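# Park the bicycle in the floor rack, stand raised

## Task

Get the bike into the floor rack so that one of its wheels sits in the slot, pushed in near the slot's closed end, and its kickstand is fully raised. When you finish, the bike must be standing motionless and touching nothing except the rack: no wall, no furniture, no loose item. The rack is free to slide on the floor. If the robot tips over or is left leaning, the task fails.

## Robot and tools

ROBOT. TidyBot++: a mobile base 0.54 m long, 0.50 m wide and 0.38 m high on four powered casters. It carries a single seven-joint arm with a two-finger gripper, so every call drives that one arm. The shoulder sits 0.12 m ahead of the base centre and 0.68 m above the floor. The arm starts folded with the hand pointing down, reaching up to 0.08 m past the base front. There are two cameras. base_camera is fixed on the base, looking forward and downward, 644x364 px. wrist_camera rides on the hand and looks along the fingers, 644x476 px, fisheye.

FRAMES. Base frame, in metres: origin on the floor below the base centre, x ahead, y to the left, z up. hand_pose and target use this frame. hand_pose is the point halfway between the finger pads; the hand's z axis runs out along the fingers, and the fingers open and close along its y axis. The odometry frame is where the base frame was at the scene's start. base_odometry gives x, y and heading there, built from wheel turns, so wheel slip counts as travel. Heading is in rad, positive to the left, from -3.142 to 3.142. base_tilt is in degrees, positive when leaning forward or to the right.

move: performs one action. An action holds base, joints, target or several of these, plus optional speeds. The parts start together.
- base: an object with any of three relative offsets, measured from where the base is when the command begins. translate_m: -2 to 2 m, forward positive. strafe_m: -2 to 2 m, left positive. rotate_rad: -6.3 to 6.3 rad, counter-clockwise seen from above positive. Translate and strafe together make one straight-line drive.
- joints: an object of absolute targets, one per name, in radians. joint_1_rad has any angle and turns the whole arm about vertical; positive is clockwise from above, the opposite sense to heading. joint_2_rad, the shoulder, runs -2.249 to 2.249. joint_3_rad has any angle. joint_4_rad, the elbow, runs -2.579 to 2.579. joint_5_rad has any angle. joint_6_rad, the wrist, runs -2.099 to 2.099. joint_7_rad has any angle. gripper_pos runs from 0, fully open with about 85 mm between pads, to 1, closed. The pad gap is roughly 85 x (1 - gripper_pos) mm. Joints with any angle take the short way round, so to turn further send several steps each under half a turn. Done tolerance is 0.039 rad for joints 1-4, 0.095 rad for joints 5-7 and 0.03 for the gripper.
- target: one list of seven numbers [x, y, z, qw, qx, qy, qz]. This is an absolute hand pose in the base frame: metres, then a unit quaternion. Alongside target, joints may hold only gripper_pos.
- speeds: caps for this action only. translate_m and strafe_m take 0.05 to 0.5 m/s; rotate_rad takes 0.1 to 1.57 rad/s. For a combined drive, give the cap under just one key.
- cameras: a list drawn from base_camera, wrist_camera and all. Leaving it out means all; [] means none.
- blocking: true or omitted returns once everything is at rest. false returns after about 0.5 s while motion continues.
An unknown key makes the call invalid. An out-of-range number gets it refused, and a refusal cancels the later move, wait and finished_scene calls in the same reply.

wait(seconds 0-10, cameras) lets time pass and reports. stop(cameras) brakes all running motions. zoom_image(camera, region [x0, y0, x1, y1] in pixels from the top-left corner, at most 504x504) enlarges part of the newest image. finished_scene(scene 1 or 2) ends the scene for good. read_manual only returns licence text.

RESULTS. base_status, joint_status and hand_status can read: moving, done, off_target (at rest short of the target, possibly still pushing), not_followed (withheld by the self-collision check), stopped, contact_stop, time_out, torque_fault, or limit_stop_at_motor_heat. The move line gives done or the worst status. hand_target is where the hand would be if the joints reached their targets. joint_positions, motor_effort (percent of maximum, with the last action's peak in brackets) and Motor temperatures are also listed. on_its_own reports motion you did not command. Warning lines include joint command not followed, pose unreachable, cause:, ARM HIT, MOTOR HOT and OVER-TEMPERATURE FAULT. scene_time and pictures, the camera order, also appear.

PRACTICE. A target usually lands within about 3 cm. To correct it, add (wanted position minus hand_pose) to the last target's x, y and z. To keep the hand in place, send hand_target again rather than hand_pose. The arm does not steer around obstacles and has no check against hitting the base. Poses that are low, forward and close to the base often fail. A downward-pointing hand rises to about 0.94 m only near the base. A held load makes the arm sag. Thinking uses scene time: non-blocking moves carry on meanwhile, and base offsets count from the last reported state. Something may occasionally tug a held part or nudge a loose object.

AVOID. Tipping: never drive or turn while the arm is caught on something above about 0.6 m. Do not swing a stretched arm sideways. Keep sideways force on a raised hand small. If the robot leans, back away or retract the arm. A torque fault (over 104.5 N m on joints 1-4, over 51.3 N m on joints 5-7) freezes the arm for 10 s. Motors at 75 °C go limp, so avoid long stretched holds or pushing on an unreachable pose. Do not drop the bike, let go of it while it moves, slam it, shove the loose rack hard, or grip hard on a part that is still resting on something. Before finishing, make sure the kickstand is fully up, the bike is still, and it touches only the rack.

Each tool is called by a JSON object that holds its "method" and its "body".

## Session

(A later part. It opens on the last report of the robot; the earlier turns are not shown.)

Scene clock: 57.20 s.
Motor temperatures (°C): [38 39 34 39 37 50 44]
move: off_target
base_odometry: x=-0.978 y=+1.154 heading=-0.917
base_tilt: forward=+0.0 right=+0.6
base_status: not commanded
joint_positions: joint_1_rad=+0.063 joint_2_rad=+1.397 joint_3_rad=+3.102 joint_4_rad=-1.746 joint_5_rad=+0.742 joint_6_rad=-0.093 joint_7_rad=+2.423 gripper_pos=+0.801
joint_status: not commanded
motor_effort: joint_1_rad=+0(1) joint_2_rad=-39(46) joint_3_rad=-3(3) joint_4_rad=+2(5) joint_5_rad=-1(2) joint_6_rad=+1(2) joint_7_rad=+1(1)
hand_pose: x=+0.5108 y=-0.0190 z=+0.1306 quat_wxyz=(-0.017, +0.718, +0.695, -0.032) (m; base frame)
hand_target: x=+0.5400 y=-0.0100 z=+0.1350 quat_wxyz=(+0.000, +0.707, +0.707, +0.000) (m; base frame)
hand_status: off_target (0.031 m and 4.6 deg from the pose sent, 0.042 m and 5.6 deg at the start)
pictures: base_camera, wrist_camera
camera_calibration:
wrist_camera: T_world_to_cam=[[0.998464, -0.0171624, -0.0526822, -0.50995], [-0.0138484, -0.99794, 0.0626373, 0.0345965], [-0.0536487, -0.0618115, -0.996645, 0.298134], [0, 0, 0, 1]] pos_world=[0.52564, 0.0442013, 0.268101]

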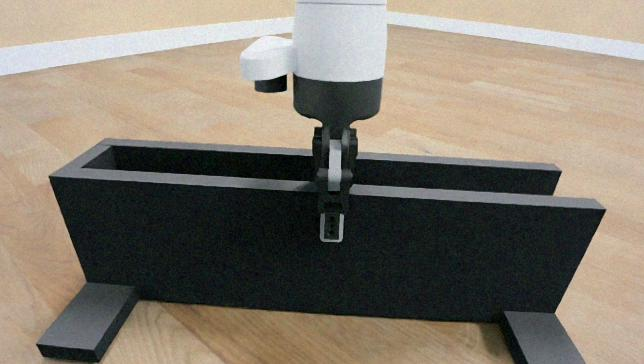

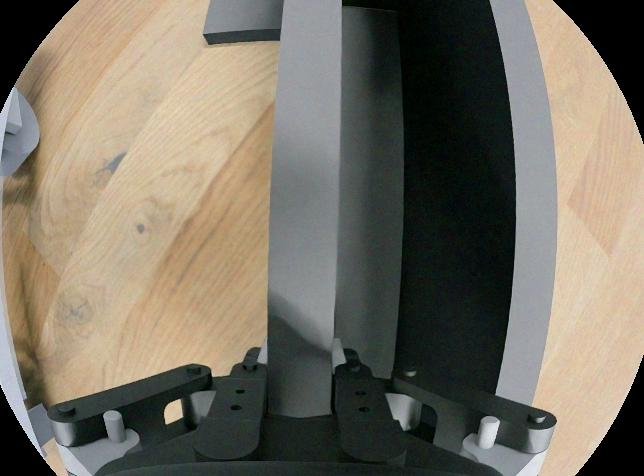

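{"method": "move", "body": {"joints": {"gripper_pos": 0.4}, "cameras": []}}

{"method": "move", "body": {"target": [0.52, -0.01, 0.45, 0, 0.7071, 0.7071, 0], "cameras": ["base_camera"]}}

{"method": "move", "body": {"joints": {"joint_1_rad": 0.9, "joint_2_rad": -0.325, "joint_3_rad": 3.14, "joint_4_rad": -2.2, "joint_5_rad": 0, "joint_6_rad": -0.1, "joint_7_rad": 1.57}}}

Scene clock: 58.20 s.
Motor temperatures (°C): [38 39 34 39 37 50 44]
move: done
base_odometry: x=-0.978 y=+1.154 heading=-0.917
base_tilt: forward=+0.0 right=+0.6
base_status: not commanded
joint_positions: joint_1_rad=+0.062 joint_2_rad=+1.397 joint_3_rad=+3.102 joint_4_rad=-1.739 joint_5_rad=+0.742 joint_6_rad=-0.083 joint_7_rad=+2.423 gripper_pos=+0.400
joint_status: all done
motor_effort: joint_1_rad=+0(1) joint_2_rad=-37(42) joint_3_rad=-2(3) joint_4_rad=+0(3) joint_5_rad=+0(3) joint_6_rad=+0(1) joint_7_rad=+0(1)
hand_pose: x=+0.5175 y=-0.0171 z=+0.1303 quat_wxyz=(-0.014, +0.718, +0.695, -0.025) (m; base frame)
hand_target: x=+0.5400 y=-0.0100 z=+0.1350 quat_wxyz=(+0.000, +0.707, +0.707, +0.000) (m; base frame)
hand_status: not commanded
pictures: none
No camera images: "cameras" was empty.

Scene clock: 60.23 s.
Motor temperatures (°C): [38 39 34 39 37 50 44]
move: off_target
base_odometry: x=-0.978 y=+1.154 heading=-0.917
base_tilt: forward=+0.0 right=+0.6
base_status: not commanded
joint_positions: joint_1_rad=+0.285 joint_2_rad=+0.668 joint_3_rad=+2.769 joint_4_rad=-1.971 joint_5_rad=+0.485 joint_6_rad=-0.541 joint_7_rad=+2.724 gripper_pos=+0.400
joint_status: not commanded
motor_effort: joint_1_rad=+0(1) joint_2_rad=-31(44) joint_3_rad=-4(4) joint_4_rad=+9(9) joint_5_rad=-1(2) joint_6_rad=+0(2) joint_7_rad=+0(1)
hand_pose: x=+0.5405 y=-0.0131 z=+0.4411 quat_wxyz=(+0.022, +0.704, +0.710, +0.012) (m; base frame)
hand_target: x=+0.5200 y=-0.0100 z=+0.4500 quat_wxyz=(+0.000, +0.707, +0.707, +0.000) (m; base frame)
hand_status: off_target (0.023 m and 2.9 deg from the pose sent, 0.320 m and 3.8 deg at the start)
pictures: base_camera

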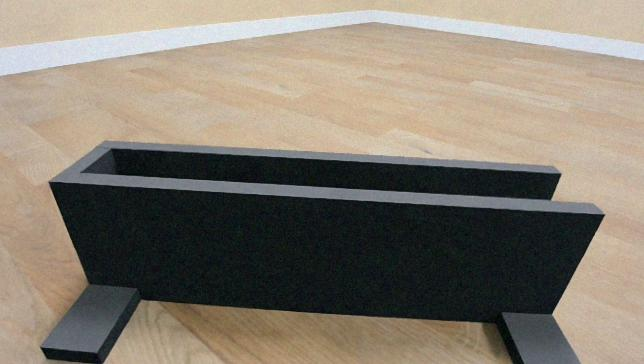

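Scene clock: 62.83 s.
Motor temperatures (°C): [38 39 34 39 37 50 44]
move: done
base_odometry: x=-0.978 y=+1.154 heading=-0.917
base_tilt: forward=+0.0 right=+0.6
base_status: not commanded
joint_positions: joint_1_rad=+0.885 joint_2_rad=-0.304 joint_3_rad=+3.123 joint_4_rad=-2.185 joint_5_rad=+0.066 joint_6_rad=-0.145 joint_7_rad=+1.618 gripper_pos=+0.400
joint_status: all done
motor_effort: joint_1_rad=+0(1) joint_2_rad=-8(33) joint_3_rad=+0(4) joint_4_rad=+21(21) joint_5_rad=-1(2) joint_6_rad=+8(8) joint_7_rad=+1(2)
hand_pose: x=+0.4114 y=-0.3459 z=+0.8503 quat_wxyz=(+0.255, +0.788, -0.313, +0.464) (m; base frame)
hand_target: x=+0.4015 y=-0.3526 z=+0.8639 quat_wxyz=(+0.239, +0.752, -0.363, +0.496) (m; base frame)
hand_status: not commanded
pictures: base_camera, wrist_camera
camera_calibration:
wrist_camera: T_world_to_cam=[[-0.734954, -0.66512, 0.132128, -0.0464998], [-0.406677, 0.276397, -0.870758, 1.05795], [0.542639, -0.6937, -0.473628, 0.0812955], [0, 0, 0, 1]] pos_world=[0.351956, -0.266948, 0.96587]

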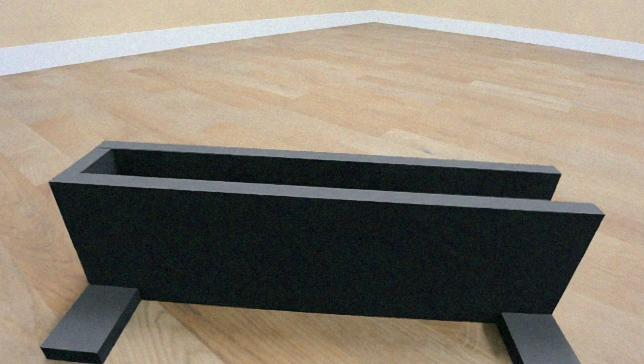

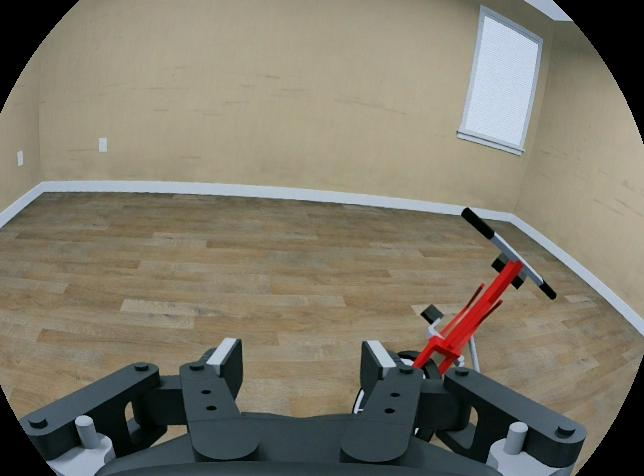

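{"method": "move", "body": {"joints": {"joint_1_rad": 1.25, "joint_6_rad": -0.65, "gripper_pos": 0.0}, "cameras": ["wrist_camera"]}}

Scene clock: 64.77 s.
Motor temperatures (°C): [38 39 34 39 37 50 44]
move: done
base_odometry: x=-0.978 y=+1.154 heading=-0.917
base_tilt: forward=+0.0 right=+0.6
base_status: not commanded
joint_positions: joint_1_rad=+1.234 joint_2_rad=-0.304 joint_3_rad=+3.127 joint_4_rad=-2.189 joint_5_rad=+0.065 joint_6_rad=-0.593 joint_7_rad=+1.616 gripper_pos=+0.000
joint_status: all done
motor_effort: joint_1_rad=+0(1) joint_2_rad=-7(9) joint_3_rad=+0(1) joint_4_rad=+20(21) joint_5_rad=-1(2) joint_6_rad=+5(8) joint_7_rad=+1(1)
hand_pose: x=+0.2352 y=-0.3460 z=+0.7412 quat_wxyz=(+0.215, +0.798, -0.507, +0.246) (m; base frame)
hand_target: x=+0.2298 y=-0.3273 z=+0.7324 quat_wxyz=(+0.177, +0.773, -0.557, +0.246) (m; base frame)
hand_status: not commanded
pictures: wrist_camera
camera_calibration:
wrist_camera: T_world_to_cam=[[-0.911868, -0.39357, 0.116616, -0.014638], [-0.384892, 0.721044, -0.576154, 0.821641], [0.142672, -0.570261, -0.808979, 0.510455], [0, 0, 0, 1]] pos_world=[0.230067, -0.307108, 0.888047]

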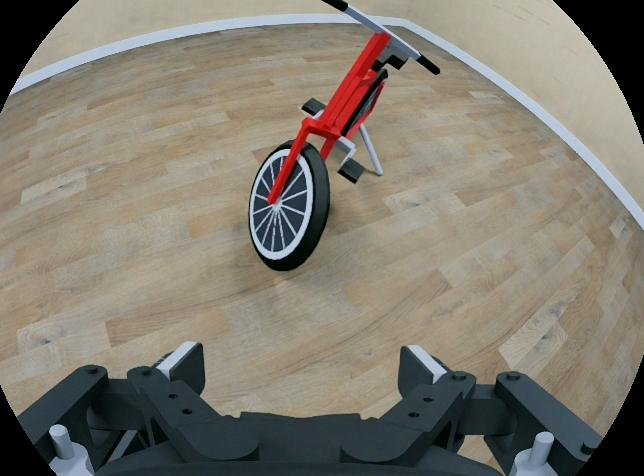

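{"method": "move", "body": {"joints": {"joint_1_rad": 0.8, "joint_2_rad": 0.3, "joint_4_rad": -1.3, "joint_6_rad": -1.4, "joint_7_rad": 0.8}, "cameras": ["wrist_camera"]}}

Scene clock: 67.90 s.
Motor temperatures (°C): [38 39 34 39 37 50 44]
move: done
base_odometry: x=-0.978 y=+1.154 heading=-0.917
base_tilt: forward=+0.0 right=+0.6
base_status: not commanded
joint_positions: joint_1_rad=+0.814 joint_2_rad=+0.280 joint_3_rad=+3.127 joint_4_rad=-1.309 joint_5_rad=+0.063 joint_6_rad=-1.346 joint_7_rad=+0.848 gripper_pos=+0.000
joint_status: all done
motor_effort: joint_1_rad=+0(1) joint_2_rad=-28(29) joint_3_rad=+0(1) joint_4_rad=+18(22) joint_5_rad=-1(2) joint_6_rad=+2(6) joint_7_rad=+1(1)
hand_pose: x=+0.4502 y=-0.3674 z=+0.7762 quat_wxyz=(+0.033, +0.722, -0.684, +0.102) (m; base frame)
hand_target: x=+0.4566 y=-0.3447 z=+0.7664 quat_wxyz=(+0.001, +0.706, -0.705, +0.071) (m; base frame)
hand_status: not commanded
pictures: wrist_camera
camera_calibration:
wrist_camera: T_world_to_cam=[[-0.994661, -0.0749433, -0.0709377, 0.468833], [-0.0633704, 0.986149, -0.153278, 0.564424], [0.0814423, -0.147965, -0.985634, 0.81579], [0, 0, 0, 1]] pos_world=[0.435658, -0.400763, 0.923842]

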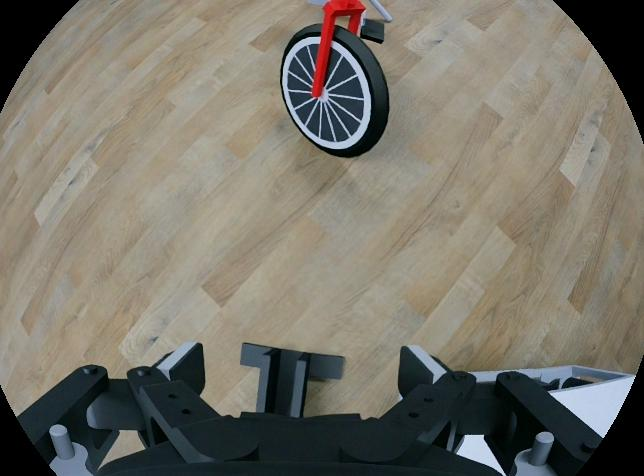

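{"method": "zoom_image", "body": {"camera": "wrist_camera", "region": [220, 320, 380, 430]}}

{"method": "zoom_image", "body": {"camera": "wrist_camera", "region": [240, 0, 440, 180]}}

Scaled by 3.150.

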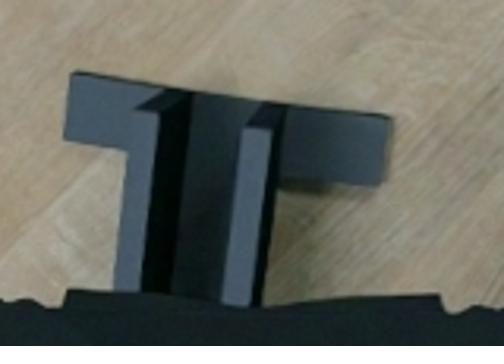

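Scaled by 2.520.

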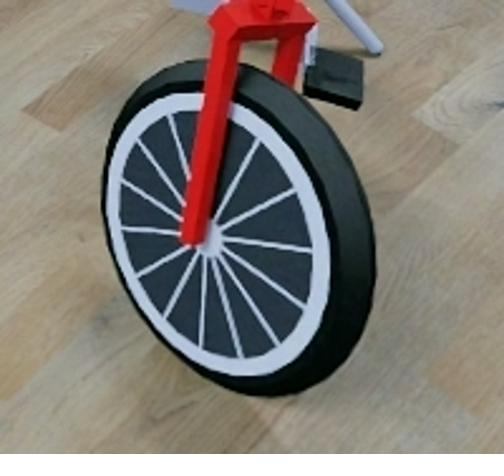

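{"method": "move", "body": {"target": [0.53, -0.01, 0.32, 0, 0.7071, 0.7071, 0], "joints": {"gripper_pos": 0.4}}}

Scene clock: 70.90 s.
Motor temperatures (°C): [38 39 34 39 37 50 44]
move: off_target
base_odometry: x=-0.978 y=+1.154 heading=-0.917
base_tilt: forward=+0.0 right=+0.6
base_status: not commanded
joint_positions: joint_1_rad=+0.202 joint_2_rad=+0.936 joint_3_rad=+2.907 joint_4_rad=-1.961 joint_5_rad=+0.631 joint_6_rad=-0.364 joint_7_rad=+2.472 gripper_pos=+0.400
joint_status: all done
motor_effort: joint_1_rad=+0(2) joint_2_rad=-34(37) joint_3_rad=-4(4) joint_4_rad=+4(18) joint_5_rad=-1(2) joint_6_rad=+0(2) joint_7_rad=+1(1)
hand_pose: x=+0.5200 y=-0.0216 z=+0.3242 quat_wxyz=(-0.006, +0.749, +0.662, -0.022) (m; base frame)
hand_target: x=+0.5300 y=-0.0100 z=+0.3200 quat_wxyz=(+0.000, +0.707, +0.707, +0.000) (m; base frame)
hand_status: off_target (0.016 m and 7.6 deg from the pose sent, 0.585 m and 176.9 deg at the start)
pictures: base_camera, wrist_camera
camera_calibration:
wrist_camera: T_world_to_cam=[[0.993903, -0.108335, -0.020497, -0.518994], [-0.106761, -0.992055, 0.066545, 0.0671437], [-0.0275433, -0.063951, -0.997573, 0.478086], [0, 0, 0, 1]] pos_world=[0.536167, 0.0409593, 0.46182]

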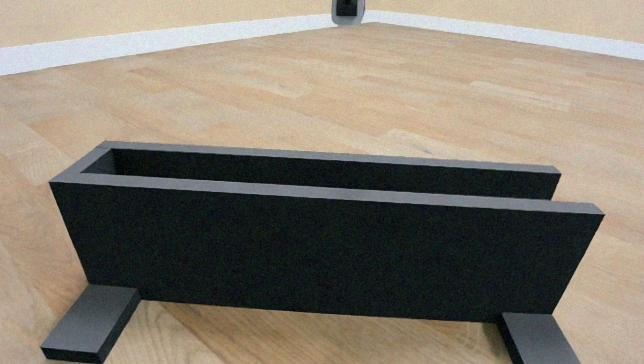

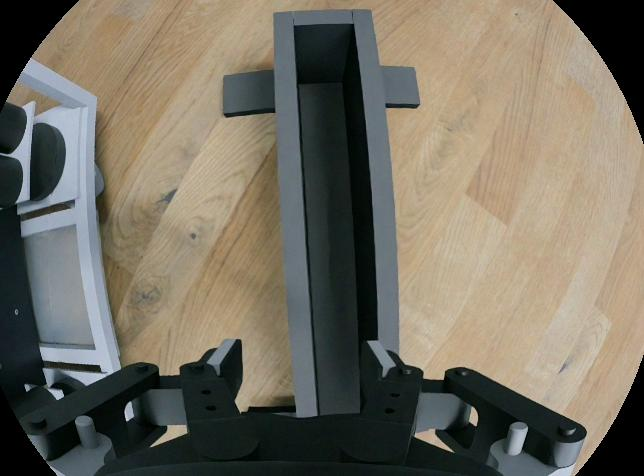

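{"method": "move", "body": {"target": [0.535, -0.01, 0.20, 0, 0.682, 0.731, 0]}}

Scene clock: 72.57 s.
Motor temperatures (°C): [38 39 34 39 37 50 44]
move: off_target
base_odometry: x=-0.978 y=+1.154 heading=-0.917
base_tilt: forward=+0.0 right=+0.6
base_status: not commanded
joint_positions: joint_1_rad=+0.099 joint_2_rad=+1.218 joint_3_rad=+3.046 joint_4_rad=-1.861 joint_5_rad=+0.775 joint_6_rad=-0.149 joint_7_rad=+2.469 gripper_pos=+0.400
joint_status: not commanded
motor_effort: joint_1_rad=+0(1) joint_2_rad=-36(39) joint_3_rad=-2(4) joint_4_rad=+1(4) joint_5_rad=-1(3) joint_6_rad=+0(1) joint_7_rad=+1(1)
hand_pose: x=+0.5196 y=-0.0144 z=+0.2049 quat_wxyz=(-0.012, +0.694, +0.719, -0.019) (m; base frame)
hand_target: x=+0.5350 y=-0.0100 z=+0.2000 quat_wxyz=(+0.000, +0.682, +0.731, +0.000) (m; base frame)
hand_status: off_target (0.017 m and 3.2 deg from the pose sent, 0.126 m and 11.4 deg at the start)
pictures: base_camera, wrist_camera
camera_calibration:
wrist_camera: T_world_to_cam=[[0.998361, 0.0506995, -0.0265436, -0.51906], [0.0519915, -0.99737, 0.0504899, 0.00286545], [-0.023914, -0.0517872, -0.998372, 0.358007], [0, 0, 0, 1]] pos_world=[0.526622, 0.0477142, 0.343502]

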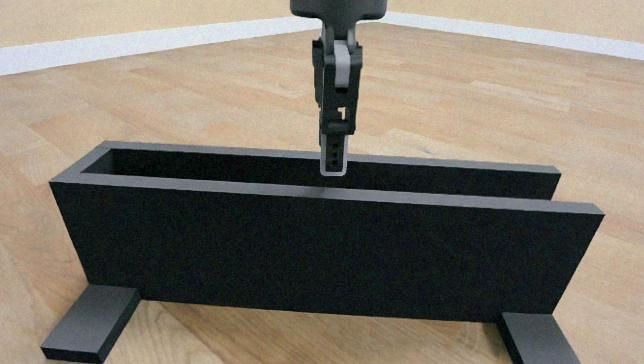

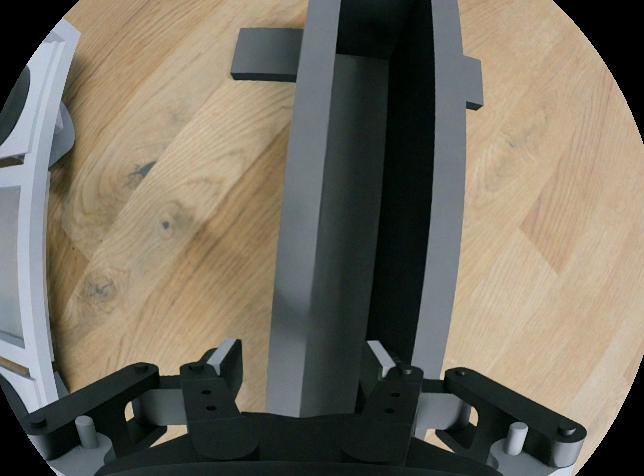

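{"method": "move", "body": {"target": [0.527, -0.01, 0.132, 0, 0.7071, 0.7071, 0], "cameras": ["wrist_camera"]}}

{"method": "move", "body": {"joints": {"gripper_pos": 0.92}, "cameras": []}}

{"method": "move", "body": {"target": [0.54, -0.01, 0.18, 0, 0.7071, 0.7071, 0], "joints": {"gripper_pos": 1.0}}}

Scene clock: 74.77 s.
Motor temperatures (°C): [38 39 34 39 37 50 44]
move: off_target
base_odometry: x=-0.978 y=+1.154 heading=-0.917
base_tilt: forward=+0.0 right=+0.6
base_status: not commanded
joint_positions: joint_1_rad=+0.023 joint_2_rad=+1.293 joint_3_rad=+3.137 joint_4_rad=-1.818 joint_5_rad=+0.775 joint_6_rad=-0.054 joint_7_rad=+2.413 gripper_pos=+0.400
joint_status: not commanded
motor_effort: joint_1_rad=+0(1) joint_2_rad=-18(37) joint_3_rad=+0(4) joint_4_rad=+10(15) joint_5_rad=-1(3) joint_6_rad=+7(11) joint_7_rad=+0(1)
hand_pose: x=+0.5308 y=-0.0171 z=+0.1721 quat_wxyz=(+0.009, +0.698, +0.715, -0.014) (m; base frame)
hand_target: x=+0.5270 y=-0.0100 z=+0.1320 quat_wxyz=(+0.000, +0.707, +0.707, +0.000) (m; base frame)
hand_status: off_target (0.041 m and 2.4 deg from the pose sent, 0.073 m and 3.3 deg at the start)
pictures: wrist_camera
camera_calibration:
wrist_camera: T_world_to_cam=[[0.999179, 0.0395418, 0.0087674, -0.537692], [0.0387916, -0.996536, 0.0735663, 0.00435957], [0.011646, -0.0731658, -0.997252, 0.305965], [0, 0, 0, 1]] pos_world=[0.533518, 0.0479919, 0.309518]

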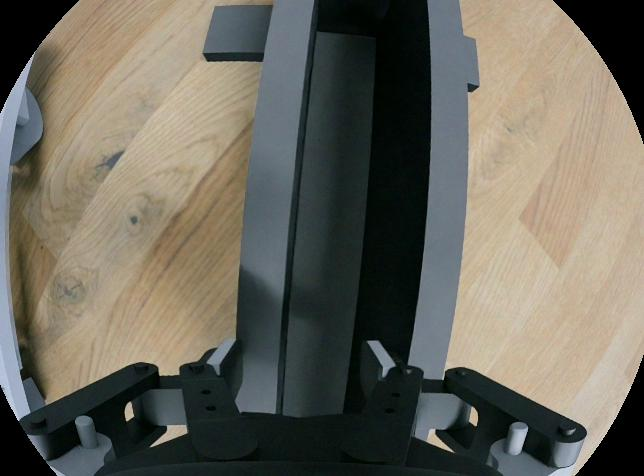

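Scene clock: 75.60 s.
Motor temperatures (°C): [38 39 34 39 37 50 44]
move: done
base_odometry: x=-0.978 y=+1.154 heading=-0.917
base_tilt: forward=+0.0 right=+0.6
base_status: not commanded
joint_positions: joint_1_rad=+0.023 joint_2_rad=+1.283 joint_3_rad=+3.138 joint_4_rad=-1.849 joint_5_rad=+0.775 joint_6_rad=-0.052 joint_7_rad=+2.413 gripper_pos=+0.918
joint_status: all done
motor_effort: joint_1_rad=+0(1) joint_2_rad=-12(20) joint_3_rad=+0(1) joint_4_rad=+15(20) joint_5_rad=-1(2) joint_6_rad=+9(13) joint_7_rad=+1(1)
hand_pose: x=+0.5164 y=-0.0173 z=+0.1759 quat_wxyz=(+0.001, +0.698, +0.715, -0.022) (m; base frame)
hand_target: x=+0.5270 y=-0.0100 z=+0.1320 quat_wxyz=(+0.000, +0.707, +0.707, +0.000) (m; base frame)
hand_status: not commanded
pictures: none
No camera images: "cameras" was empty.

Scene clock: 76.57 s.
Motor temperatures (°C): [38 39 34 39 37 50 44]
move: done
base_odometry: x=-0.978 y=+1.154 heading=-0.917
base_tilt: forward=+0.0 right=+0.6
base_status: not commanded
joint_positions: joint_1_rad=+0.063 joint_2_rad=+1.287 joint_3_rad=+3.092 joint_4_rad=-1.800 joint_5_rad=+0.775 joint_6_rad=-0.059 joint_7_rad=+2.413 gripper_pos=+0.999
joint_status: all done
motor_effort: joint_1_rad=+0(1) joint_2_rad=-38(39) joint_3_rad=-2(2) joint_4_rad=+1(18) joint_5_rad=-1(2) joint_6_rad=+0(11) joint_7_rad=+1(1)
hand_pose: x=+0.5439 y=-0.0082 z=+0.1755 quat_wxyz=(+0.003, +0.708, +0.706, +0.007) (m; base frame)
hand_target: x=+0.5400 y=-0.0100 z=+0.1800 quat_wxyz=(+0.000, +0.707, +0.707, +0.000) (m; base frame)
hand_status: done (0.006 m and 0.9 deg from the pose sent, 0.025 m and 2.8 deg at the start)
pictures: base_camera, wrist_camera
camera_calibration:
wrist_camera: T_world_to_cam=[[0.999461, 0.0110042, 0.0309321, -0.555374], [0.0099062, -0.999323, 0.0354291, 0.0348047], [0.0313011, -0.0351036, -0.998893, 0.299699], [0, 0, 0, 1]] pos_world=[0.545349, 0.0514131, 0.315313]

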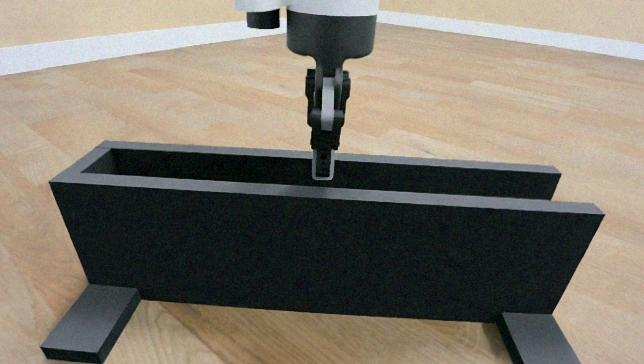

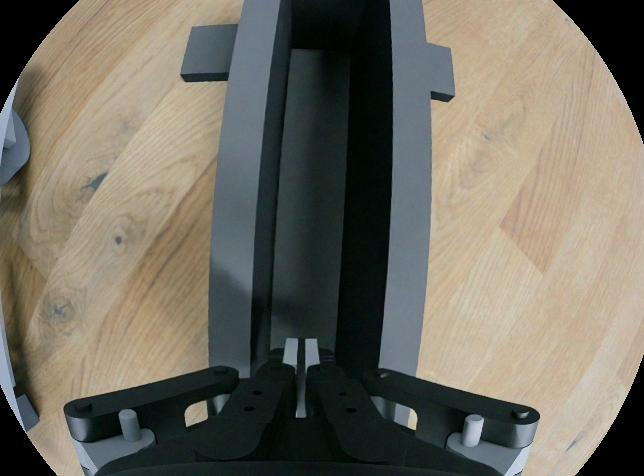

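{"method": "move", "body": {"target": [0.507, -0.012, 0.205, 0, 0.7071, 0.7071, 0], "joints": {"gripper_pos": 0.3}, "cameras": ["wrist_camera"]}}

Scene clock: 77.83 s.
Motor temperatures (°C): [38 39 34 39 37 50 44]
move: off_target
base_odometry: x=-0.978 y=+1.154 heading=-0.917
base_tilt: forward=+0.0 right=+0.6
base_status: not commanded
joint_positions: joint_1_rad=+0.037 joint_2_rad=+1.240 joint_3_rad=+3.142 joint_4_rad=-1.943 joint_5_rad=+0.775 joint_6_rad=-0.026 joint_7_rad=+2.413 gripper_pos=+0.300
joint_status: all done
motor_effort: joint_1_rad=+0(1) joint_2_rad=-34(37) joint_3_rad=-1(2) joint_4_rad=-1(3) joint_5_rad=-2(2) joint_6_rad=+0(2) joint_7_rad=+1(1)
hand_pose: x=+0.4842 y=-0.0181 z=+0.1935 quat_wxyz=(-0.016, +0.703, +0.710, -0.027) (m; base frame)
hand_target: x=+0.5070 y=-0.0120 z=+0.2050 quat_wxyz=(+0.000, +0.707, +0.707, +0.000) (m; base frame)
hand_status: off_target (0.026 m and 3.7 deg from the pose sent, 0.047 m and 0.9 deg at the start)
pictures: wrist_camera
camera_calibration:
wrist_camera: T_world_to_cam=[[0.998724, 0.0248377, -0.043965, -0.481122], [0.0272813, -0.998065, 0.0558813, 0.0125327], [-0.042492, -0.0570095, -0.997469, 0.35432], [0, 0, 0, 1]] pos_world=[0.495222, 0.0446581, 0.33157]

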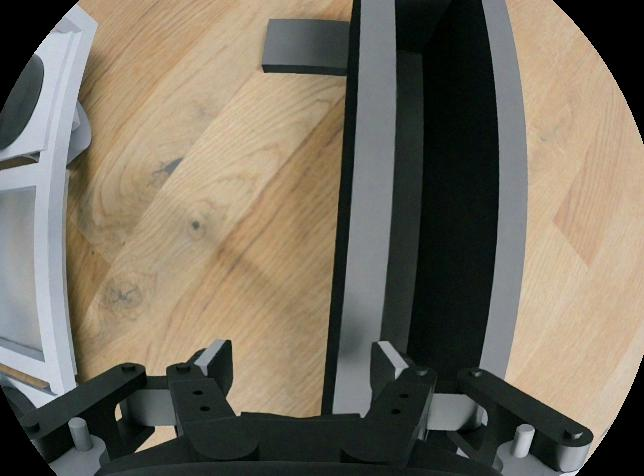

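{"method": "move", "body": {"target": [0.534, -0.010, 0.195, 0, 0.7071, 0.7071, 0], "cameras": ["wrist_camera"]}}

Scene clock: 78.83 s.
Motor temperatures (°C): [38 39 34 39 37 50 44]
move: done
base_odometry: x=-0.978 y=+1.154 heading=-0.917
base_tilt: forward=+0.0 right=+0.6
base_status: not commanded
joint_positions: joint_1_rad=+0.058 joint_2_rad=+1.240 joint_3_rad=+3.092 joint_4_rad=-1.849 joint_5_rad=+0.775 joint_6_rad=-0.047 joint_7_rad=+2.413 gripper_pos=+0.300
joint_status: not commanded
motor_effort: joint_1_rad=+0(1) joint_2_rad=-37(37) joint_3_rad=-2(2) joint_4_rad=+1(1) joint_5_rad=-2(2) joint_6_rad=+0(1) joint_7_rad=+1(1)
hand_pose: x=+0.5392 y=-0.0039 z=+0.1942 quat_wxyz=(+0.002, +0.706, +0.708, +0.012) (m; base frame)
hand_target: x=+0.5340 y=-0.0100 z=+0.1950 quat_wxyz=(+0.000, +0.707, +0.707, +0.000) (m; base frame)
hand_status: done (0.008 m and 1.4 deg from the pose sent, 0.050 m and 3.7 deg at the start)
pictures: wrist_camera
camera_calibration:
wrist_camera: T_world_to_cam=[[0.999135, 0.0176759, 0.0376499, -0.552435], [0.0166125, -0.999459, 0.0283721, 0.0362636], [0.038131, -0.0277221, -0.998888, 0.315096], [0, 0, 0, 1]] pos_world=[0.53934, 0.0547439, 0.334516]

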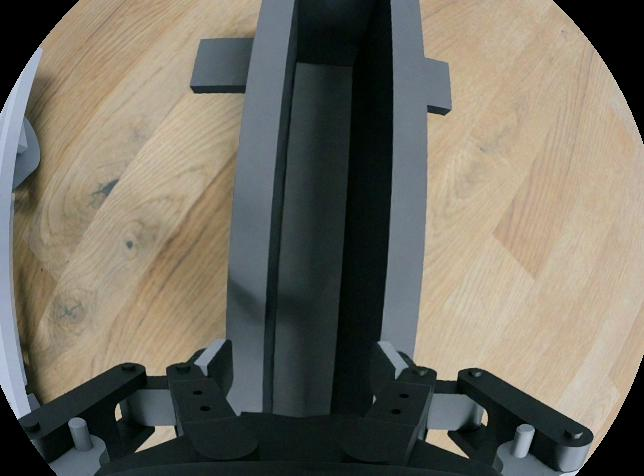

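{"method": "move", "body": {"base": {"translate_m": -0.030}, "target": [0.535, -0.010, 0.165, 0, 0.7071, 0.7071, 0], "cameras": ["wrist_camera"]}}

Scene clock: 80.03 s.
Motor temperatures (°C): [38 40 34 39 37 50 44]
move: done
base_odometry: x=-0.996 y=+1.178 heading=-0.916
base_tilt: forward=+0.0 right=+0.6
base_status: done
joint_positions: joint_1_rad=+0.058 joint_2_rad=+1.302 joint_3_rad=+3.096 joint_4_rad=-1.810 joint_5_rad=+0.775 joint_6_rad=-0.047 joint_7_rad=+2.413 gripper_pos=+0.300
joint_status: not commanded
motor_effort: joint_1_rad=+0(1) joint_2_rad=-37(40) joint_3_rad=-1(2) joint_4_rad=+0(2) joint_5_rad=-1(2) joint_6_rad=+0(1) joint_7_rad=+0(1)
hand_pose: x=+0.5328 y=-0.0052 z=+0.1689 quat_wxyz=(-0.005, +0.707, +0.707, +0.003) (m; base frame)
hand_target: x=+0.5350 y=-0.0100 z=+0.1650 quat_wxyz=(+0.000, +0.707, +0.707, +0.000) (m; base frame)
hand_status: done (0.007 m and 0.7 deg from the pose sent, 0.030 m and 1.4 deg at the start)
pictures: wrist_camera
camera_calibration:
wrist_camera: T_world_to_cam=[[0.999771, 0.0152657, 0.0150056, -0.541625], [0.0148161, -0.999451, 0.0296321, 0.0365004], [0.0154498, -0.029403, -0.999448, 0.302201], [0, 0, 0, 1]] pos_world=[0.536292, 0.0536343, 0.30908]

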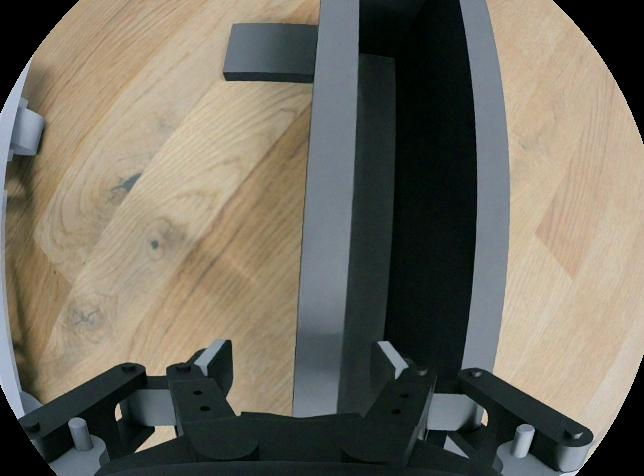

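{"method": "move", "body": {"target": [0.543, -0.010, 0.165, 0, 0.7071, 0.7071, 0]}}

Scene clock: 81.40 s.
Motor temperatures (°C): [38 40 34 39 37 50 44]
move: done
base_odometry: x=-0.996 y=+1.178 heading=-0.916
base_tilt: forward=+0.0 right=+0.6
base_status: not commanded
joint_positions: joint_1_rad=+0.064 joint_2_rad=+1.302 joint_3_rad=+3.086 joint_4_rad=-1.779 joint_5_rad=+0.775 joint_6_rad=-0.057 joint_7_rad=+2.413 gripper_pos=+0.300
joint_status: not commanded
motor_effort: joint_1_rad=+0(0) joint_2_rad=-38(38) joint_3_rad=-2(3) joint_4_rad=+1(2) joint_5_rad=-1(2) joint_6_rad=+0(1) joint_7_rad=+1(1)
hand_pose: x=+0.5500 y=-0.0045 z=+0.1697 quat_wxyz=(+0.003, +0.708, +0.706, +0.012) (m; base frame)
hand_target: x=+0.5430 y=-0.0100 z=+0.1650 quat_wxyz=(+0.000, +0.707, +0.707, +0.000) (m; base frame)
hand_status: done (0.010 m and 1.4 deg from the pose sent, 0.012 m and 0.7 deg at the start)
pictures: base_camera, wrist_camera
camera_calibration:
wrist_camera: T_world_to_cam=[[0.999195, 0.0108295, 0.0386176, -0.562489], [0.00973134, -0.999546, 0.028513, 0.0399187], [0.0389088, -0.0281142, -0.998847, 0.289748], [0, 0, 0, 1]] pos_world=[0.550374, 0.0541381, 0.309997]

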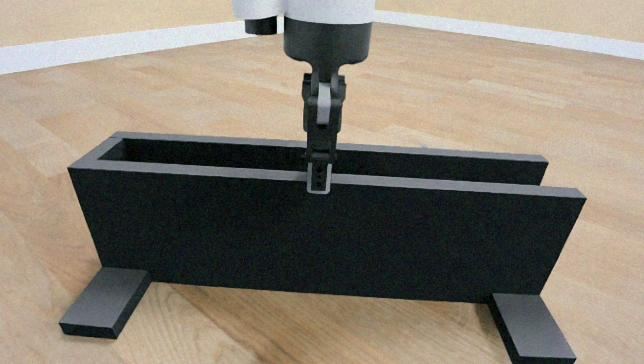

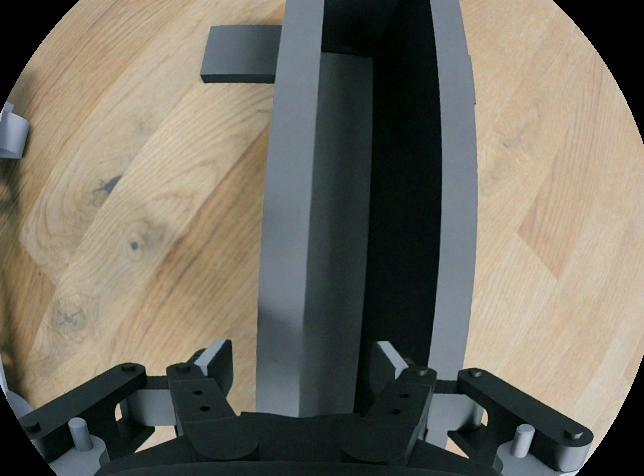

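{"method": "move", "body": {"target": [0.536, -0.010, 0.132, 0, 0.7071, 0.7071, 0]}}

{"method": "move", "body": {"joints": {"gripper_pos": 0.92}, "cameras": []}}

{"method": "move", "body": {"joints": {"gripper_pos": 1.0}}}

Scene clock: 82.40 s.
Motor temperatures (°C): [38 40 34 39 37 50 44]
move: done
base_odometry: x=-0.996 y=+1.178 heading=-0.916
base_tilt: forward=+0.0 right=+0.6
base_status: not commanded
joint_positions: joint_1_rad=+0.048 joint_2_rad=+1.380 joint_3_rad=+3.116 joint_4_rad=-1.748 joint_5_rad=+0.775 joint_6_rad=-0.045 joint_7_rad=+2.411 gripper_pos=+0.300
joint_status: not commanded
motor_effort: joint_1_rad=+0(1) joint_2_rad=-37(40) joint_3_rad=-2(2) joint_4_rad=+0(1) joint_5_rad=-1(3) joint_6_rad=+0(1) joint_7_rad=+1(1)
hand_pose: x=+0.5304 y=-0.0127 z=+0.1366 quat_wxyz=(-0.005, +0.707, +0.708, -0.008) (m; base frame)
hand_target: x=+0.5360 y=-0.0100 z=+0.1320 quat_wxyz=(+0.000, +0.707, +0.707, +0.000) (m; base frame)
hand_status: done (0.008 m and 1.1 deg from the pose sent, 0.041 m and 1.4 deg at the start)
pictures: base_camera, wrist_camera
camera_calibration:
wrist_camera: T_world_to_cam=[[0.99986, 0.0167113, -0.00104966, -0.536386], [0.016742, -0.998782, 0.0464092, 0.0267414], [-0.000272822, -0.0464203, -0.998922, 0.277772], [0, 0, 0, 1]] pos_world=[0.535939, 0.0485668, 0.275669]

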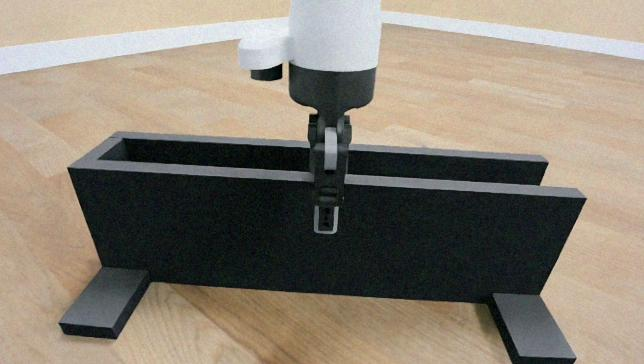

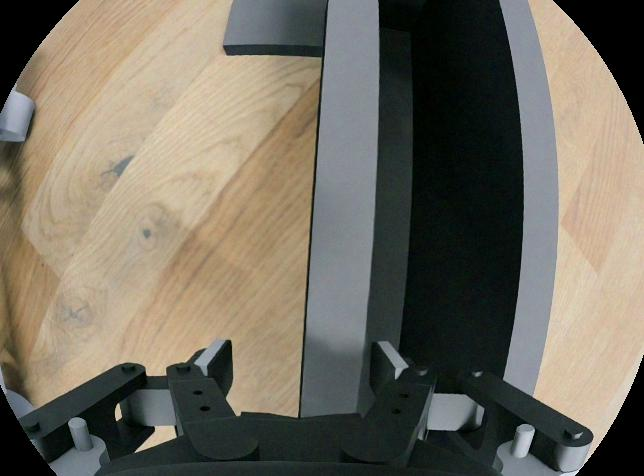

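Scene clock: 83.30 s.
Motor temperatures (°C): [38 40 34 39 37 50 44]
move: off_target
base_odometry: x=-0.996 y=+1.178 heading=-0.916
base_tilt: forward=+0.0 right=+0.6
base_status: not commanded
joint_positions: joint_1_rad=+0.048 joint_2_rad=+1.377 joint_3_rad=+3.116 joint_4_rad=-1.737 joint_5_rad=+0.775 joint_6_rad=-0.042 joint_7_rad=+2.400 gripper_pos=+0.801
joint_status: gripper_pos off_target (ended at +0.801, target +0.920)
motor_effort: joint_1_rad=-1(2) joint_2_rad=-34(38) joint_3_rad=-1(3) joint_4_rad=+1(5) joint_5_rad=+0(3) joint_6_rad=+2(4) joint_7_rad=+2(3)
hand_pose: x=+0.5396 y=-0.0126 z=+0.1378 quat_wxyz=(+0.001, +0.711, +0.703, -0.002) (m; base frame)
hand_target: x=+0.5360 y=-0.0100 z=+0.1320 quat_wxyz=(+0.000, +0.707, +0.707, +0.000) (m; base frame)
hand_status: not commanded
pictures: none
No camera images: "cameras" was empty.

Scene clock: 83.80 s.
Motor temperatures (°C): [38 40 34 39 37 50 44]
move: off_target
base_odometry: x=-0.996 y=+1.178 heading=-0.916
base_tilt: forward=+0.0 right=+0.6
base_status: not commanded
joint_positions: joint_1_rad=+0.048 joint_2_rad=+1.377 joint_3_rad=+3.116 joint_4_rad=-1.737 joint_5_rad=+0.775 joint_6_rad=-0.042 joint_7_rad=+2.400 gripper_pos=+0.801
joint_status: gripper_pos off_target (ended at +0.801, target +1.000)
motor_effort: joint_1_rad=-1(1) joint_2_rad=-33(34) joint_3_rad=-1(2) joint_4_rad=+0(1) joint_5_rad=-1(1) joint_6_rad=+1(1) joint_7_rad=+2(2)
hand_pose: x=+0.5395 y=-0.0126 z=+0.1378 quat_wxyz=(+0.001, +0.711, +0.704, -0.002) (m; base frame)
hand_target: x=+0.5360 y=-0.0100 z=+0.1320 quat_wxyz=(+0.000, +0.707, +0.707, +0.000) (m; base frame)
hand_status: not commanded
pictures: base_camera, wrist_camera
camera_calibration:
wrist_camera: T_world_to_cam=[[0.999875, 0.00502925, 0.0150118, -0.547866], [0.0043381, -0.998945, 0.0457235, 0.0333616], [0.0152259, -0.0456527, -0.998841, 0.270606], [0, 0, 0, 1]] pos_world=[0.543532, 0.0484356, 0.276991]

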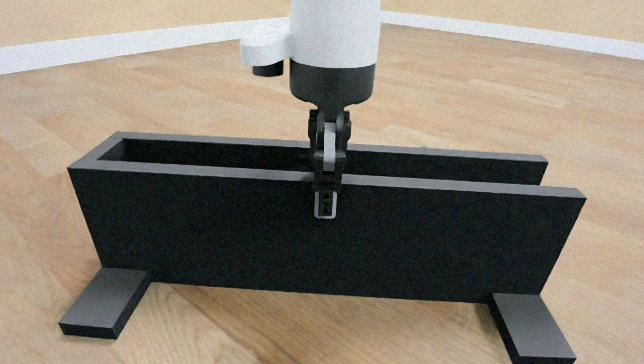

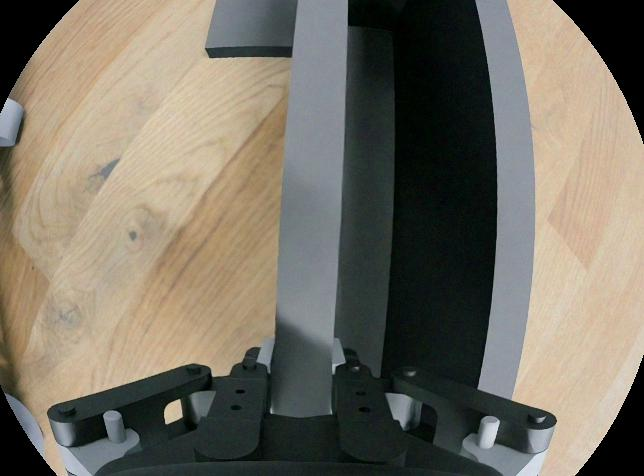

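{"method": "move", "body": {"target": [0.536, -0.010, 0.19, 0, 0.7071, 0.7071, 0]}}

Scene clock: 85.33 s.
Motor temperatures (°C): [38 40 34 39 37 50 44]
move: off_target
base_odometry: x=-0.996 y=+1.178 heading=-0.916
base_tilt: forward=+0.0 right=+0.6
base_status: not commanded
joint_positions: joint_1_rad=+0.056 joint_2_rad=+1.330 joint_3_rad=+3.100 joint_4_rad=-1.836 joint_5_rad=+0.775 joint_6_rad=-0.065 joint_7_rad=+2.400 gripper_pos=+0.801
joint_status: not commanded
motor_effort: joint_1_rad=+0(1) joint_2_rad=-45(46) joint_3_rad=-2(3) joint_4_rad=-1(3) joint_5_rad=-2(2) joint_6_rad=+1(2) joint_7_rad=+0(2)
hand_pose: x=+0.4981 y=-0.0093 z=+0.1583 quat_wxyz=(-0.024, +0.711, +0.703, -0.025) (m; base frame)
hand_target: x=+0.5360 y=-0.0100 z=+0.1900 quat_wxyz=(+0.000, +0.707, +0.707, +0.000) (m; base frame)
hand_status: off_target (0.049 m and 4.1 deg from the pose sent, 0.052 m and 0.7 deg at the start)
pictures: base_camera, wrist_camera
camera_calibration:
wrist_camera: T_world_to_cam=[[0.998625, 0.00422156, -0.0522569, -0.495515], [0.00645277, -0.999071, 0.042602, 0.0353382], [-0.0520285, -0.0428806, -0.997725, 0.32522], [0, 0, 0, 1]] pos_world=[0.511527, 0.0513428, 0.29708]

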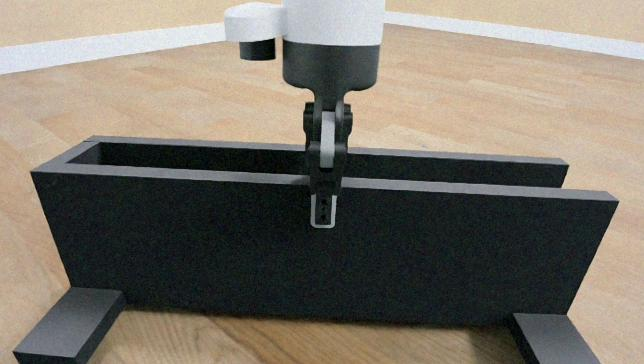

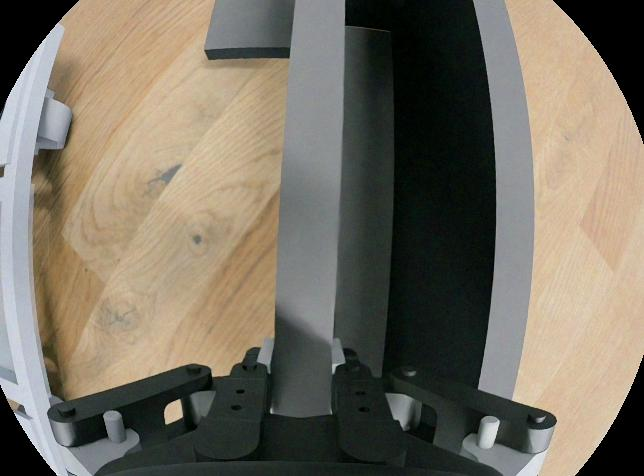

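{"method": "move", "body": {"base": {"translate_m": -0.09, "strafe_m": -0.25}, "speeds": {"translate_m": 0.15}}}

Scene clock: 87.87 s.
Motor temperatures (°C): [38 40 34 39 37 50 44]
move: done
base_odometry: x=-1.249 y=+1.098 heading=-0.916
base_tilt: forward=+0.0 right=+0.6
base_status: done
joint_positions: joint_1_rad=+0.073 joint_2_rad=+1.328 joint_3_rad=+3.090 joint_4_rad=-1.836 joint_5_rad=+0.775 joint_6_rad=-0.065 joint_7_rad=+2.400 gripper_pos=+0.801
joint_status: not commanded
motor_effort: joint_1_rad=+0(4) joint_2_rad=-45(46) joint_3_rad=-3(6) joint_4_rad=+0(2) joint_5_rad=-1(2) joint_6_rad=+1(2) joint_7_rad=+1(1)
hand_pose: x=+0.4988 y=-0.0100 z=+0.1590 quat_wxyz=(-0.027, +0.715, +0.698, -0.021) (m; base frame)
hand_target: x=+0.5360 y=-0.0100 z=+0.1900 quat_wxyz=(+0.000, +0.707, +0.707, +0.000) (m; base frame)
hand_status: not commanded
pictures: base_camera, wrist_camera
camera_calibration:
wrist_camera: T_world_to_cam=[[0.99867, -0.00971274, -0.0506261, -0.4966], [-0.00802709, -0.99941, 0.0333937, 0.0433371], [-0.0509206, -0.0329429, -0.998159, 0.325492], [0, 0, 0, 1]] pos_world=[0.512862, 0.0492109, 0.298305]

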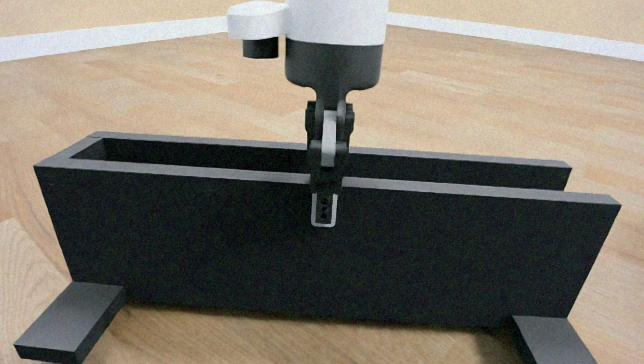

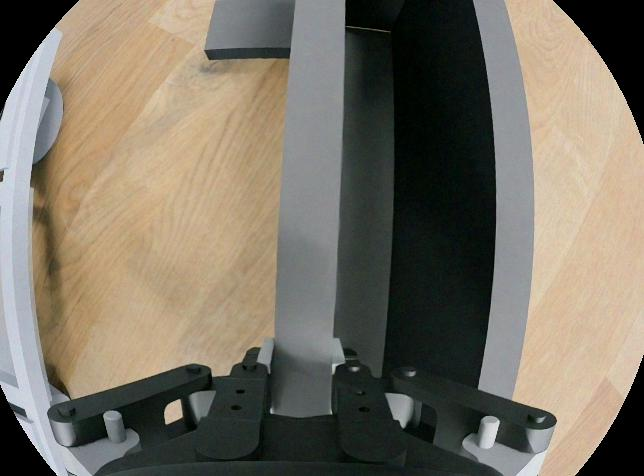

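{"method": "move", "body": {"target": [0.536, -0.010, 0.145, 0, 0.7071, 0.7071, 0], "cameras": []}}

{"method": "move", "body": {"target": [0.536, -0.010, 0.132, 0, 0.7071, 0.7071, 0]}}

Scene clock: 89.07 s.
Motor temperatures (°C): [38 40 34 39 37 50 44]
move: off_target
base_odometry: x=-1.249 y=+1.098 heading=-0.916
base_tilt: forward=+0.0 right=+0.6
base_status: not commanded
joint_positions: joint_1_rad=+0.059 joint_2_rad=+1.364 joint_3_rad=+3.106 joint_4_rad=-1.787 joint_5_rad=+0.775 joint_6_rad=-0.060 joint_7_rad=+2.400 gripper_pos=+0.801
joint_status: not commanded
motor_effort: joint_1_rad=-1(1) joint_2_rad=-37(46) joint_3_rad=-2(4) joint_4_rad=+3(4) joint_5_rad=+0(2) joint_6_rad=+0(2) joint_7_rad=+1(1)
hand_pose: x=+0.5113 y=-0.0135 z=+0.1438 quat_wxyz=(-0.017, +0.713, +0.701, -0.020) (m; base frame)
hand_target: x=+0.5360 y=-0.0100 z=+0.1450 quat_wxyz=(+0.000, +0.707, +0.707, +0.000) (m; base frame)
hand_status: off_target (0.025 m and 3.2 deg from the pose sent, 0.040 m and 4.2 deg at the start)
pictures: none
No camera images: "cameras" was empty.

Scene clock: 89.70 s.
Motor temperatures (°C): [38 40 34 39 37 50 44]
move: off_target
base_odometry: x=-1.249 y=+1.098 heading=-0.916
base_tilt: forward=+0.0 right=+0.6
base_status: not commanded
joint_positions: joint_1_rad=+0.055 joint_2_rad=+1.367 joint_3_rad=+3.109 joint_4_rad=-1.786 joint_5_rad=+0.775 joint_6_rad=-0.060 joint_7_rad=+2.400 gripper_pos=+0.801
joint_status: not commanded
motor_effort: joint_1_rad=-1(1) joint_2_rad=-32(37) joint_3_rad=-1(2) joint_4_rad=+7(7) joint_5_rad=-1(2) joint_6_rad=+1(1) joint_7_rad=+1(1)
hand_pose: x=+0.5105 y=-0.0135 z=+0.1426 quat_wxyz=(-0.016, +0.712, +0.702, -0.022) (m; base frame)
hand_target: x=+0.5360 y=-0.0100 z=+0.1320 quat_wxyz=(+0.000, +0.707, +0.707, +0.000) (m; base frame)
hand_status: off_target (0.028 m and 3.2 deg from the pose sent, 0.028 m and 3.2 deg at the start)
pictures: base_camera, wrist_camera
camera_calibration:
wrist_camera: T_world_to_cam=[[0.999331, 0.00159029, -0.0365313, -0.511337], [0.00337263, -0.998804, 0.0487799, 0.0324401], [-0.03641, -0.0488705, -0.998141, 0.301975], [0, 0, 0, 1]] pos_world=[0.521881, 0.0479721, 0.281151]

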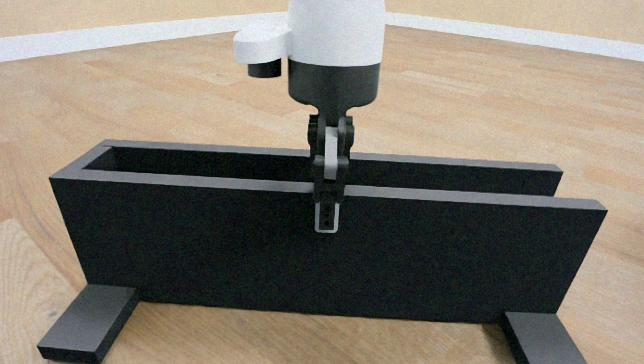

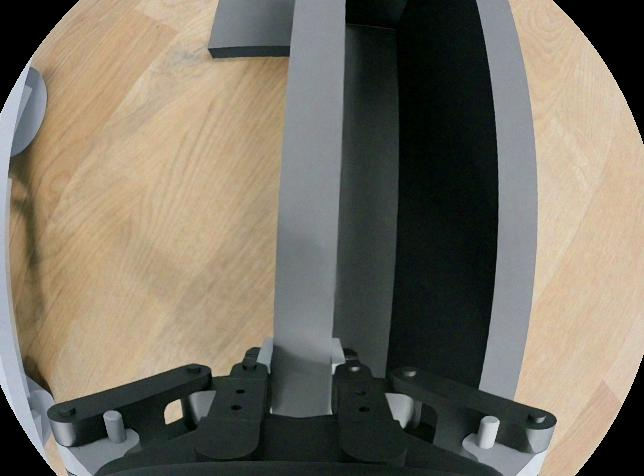

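{"method": "move", "body": {"target": [0.560, -0.010, 0.120, 0, 0.7071, 0.7071, 0], "cameras": ["wrist_camera"]}}

Scene clock: 90.67 s.
Motor temperatures (°C): [38 40 34 39 37 50 44]
move: off_target
base_odometry: x=-1.249 y=+1.098 heading=-0.916
base_tilt: forward=+0.0 right=+0.6
base_status: not commanded
joint_positions: joint_1_rad=+0.070 joint_2_rad=+1.382 joint_3_rad=+3.072 joint_4_rad=-1.689 joint_5_rad=+0.775 joint_6_rad=-0.109 joint_7_rad=+2.401 gripper_pos=+0.801
joint_status: not commanded
motor_effort: joint_1_rad=-1(1) joint_2_rad=-33(35) joint_3_rad=-2(2) joint_4_rad=+9(10) joint_5_rad=-1(2) joint_6_rad=+5(6) joint_7_rad=+1(1)
hand_pose: x=+0.5522 y=-0.0098 z=+0.1375 quat_wxyz=(+0.000, +0.716, +0.698, -0.005) (m; base frame)
hand_target: x=+0.5600 y=-0.0100 z=+0.1200 quat_wxyz=(+0.000, +0.707, +0.707, +0.000) (m; base frame)
hand_status: off_target (0.019 m and 1.5 deg from the pose sent, 0.055 m and 3.2 deg at the start)
pictures: wrist_camera
camera_calibration:
wrist_camera: T_world_to_cam=[[0.999902, -0.00946779, 0.0103312, -0.560134], [-0.0099615, -0.998757, 0.0488329, 0.0436434], [0.009856, -0.048931, -0.998754, 0.273125], [0, 0, 0, 1]] pos_world=[0.557822, 0.0516502, 0.27644]

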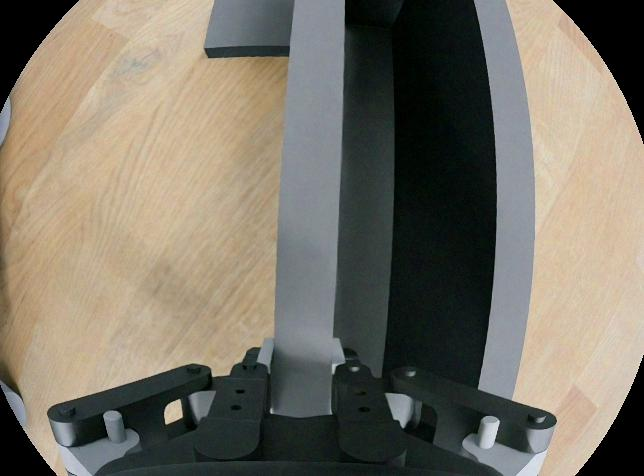

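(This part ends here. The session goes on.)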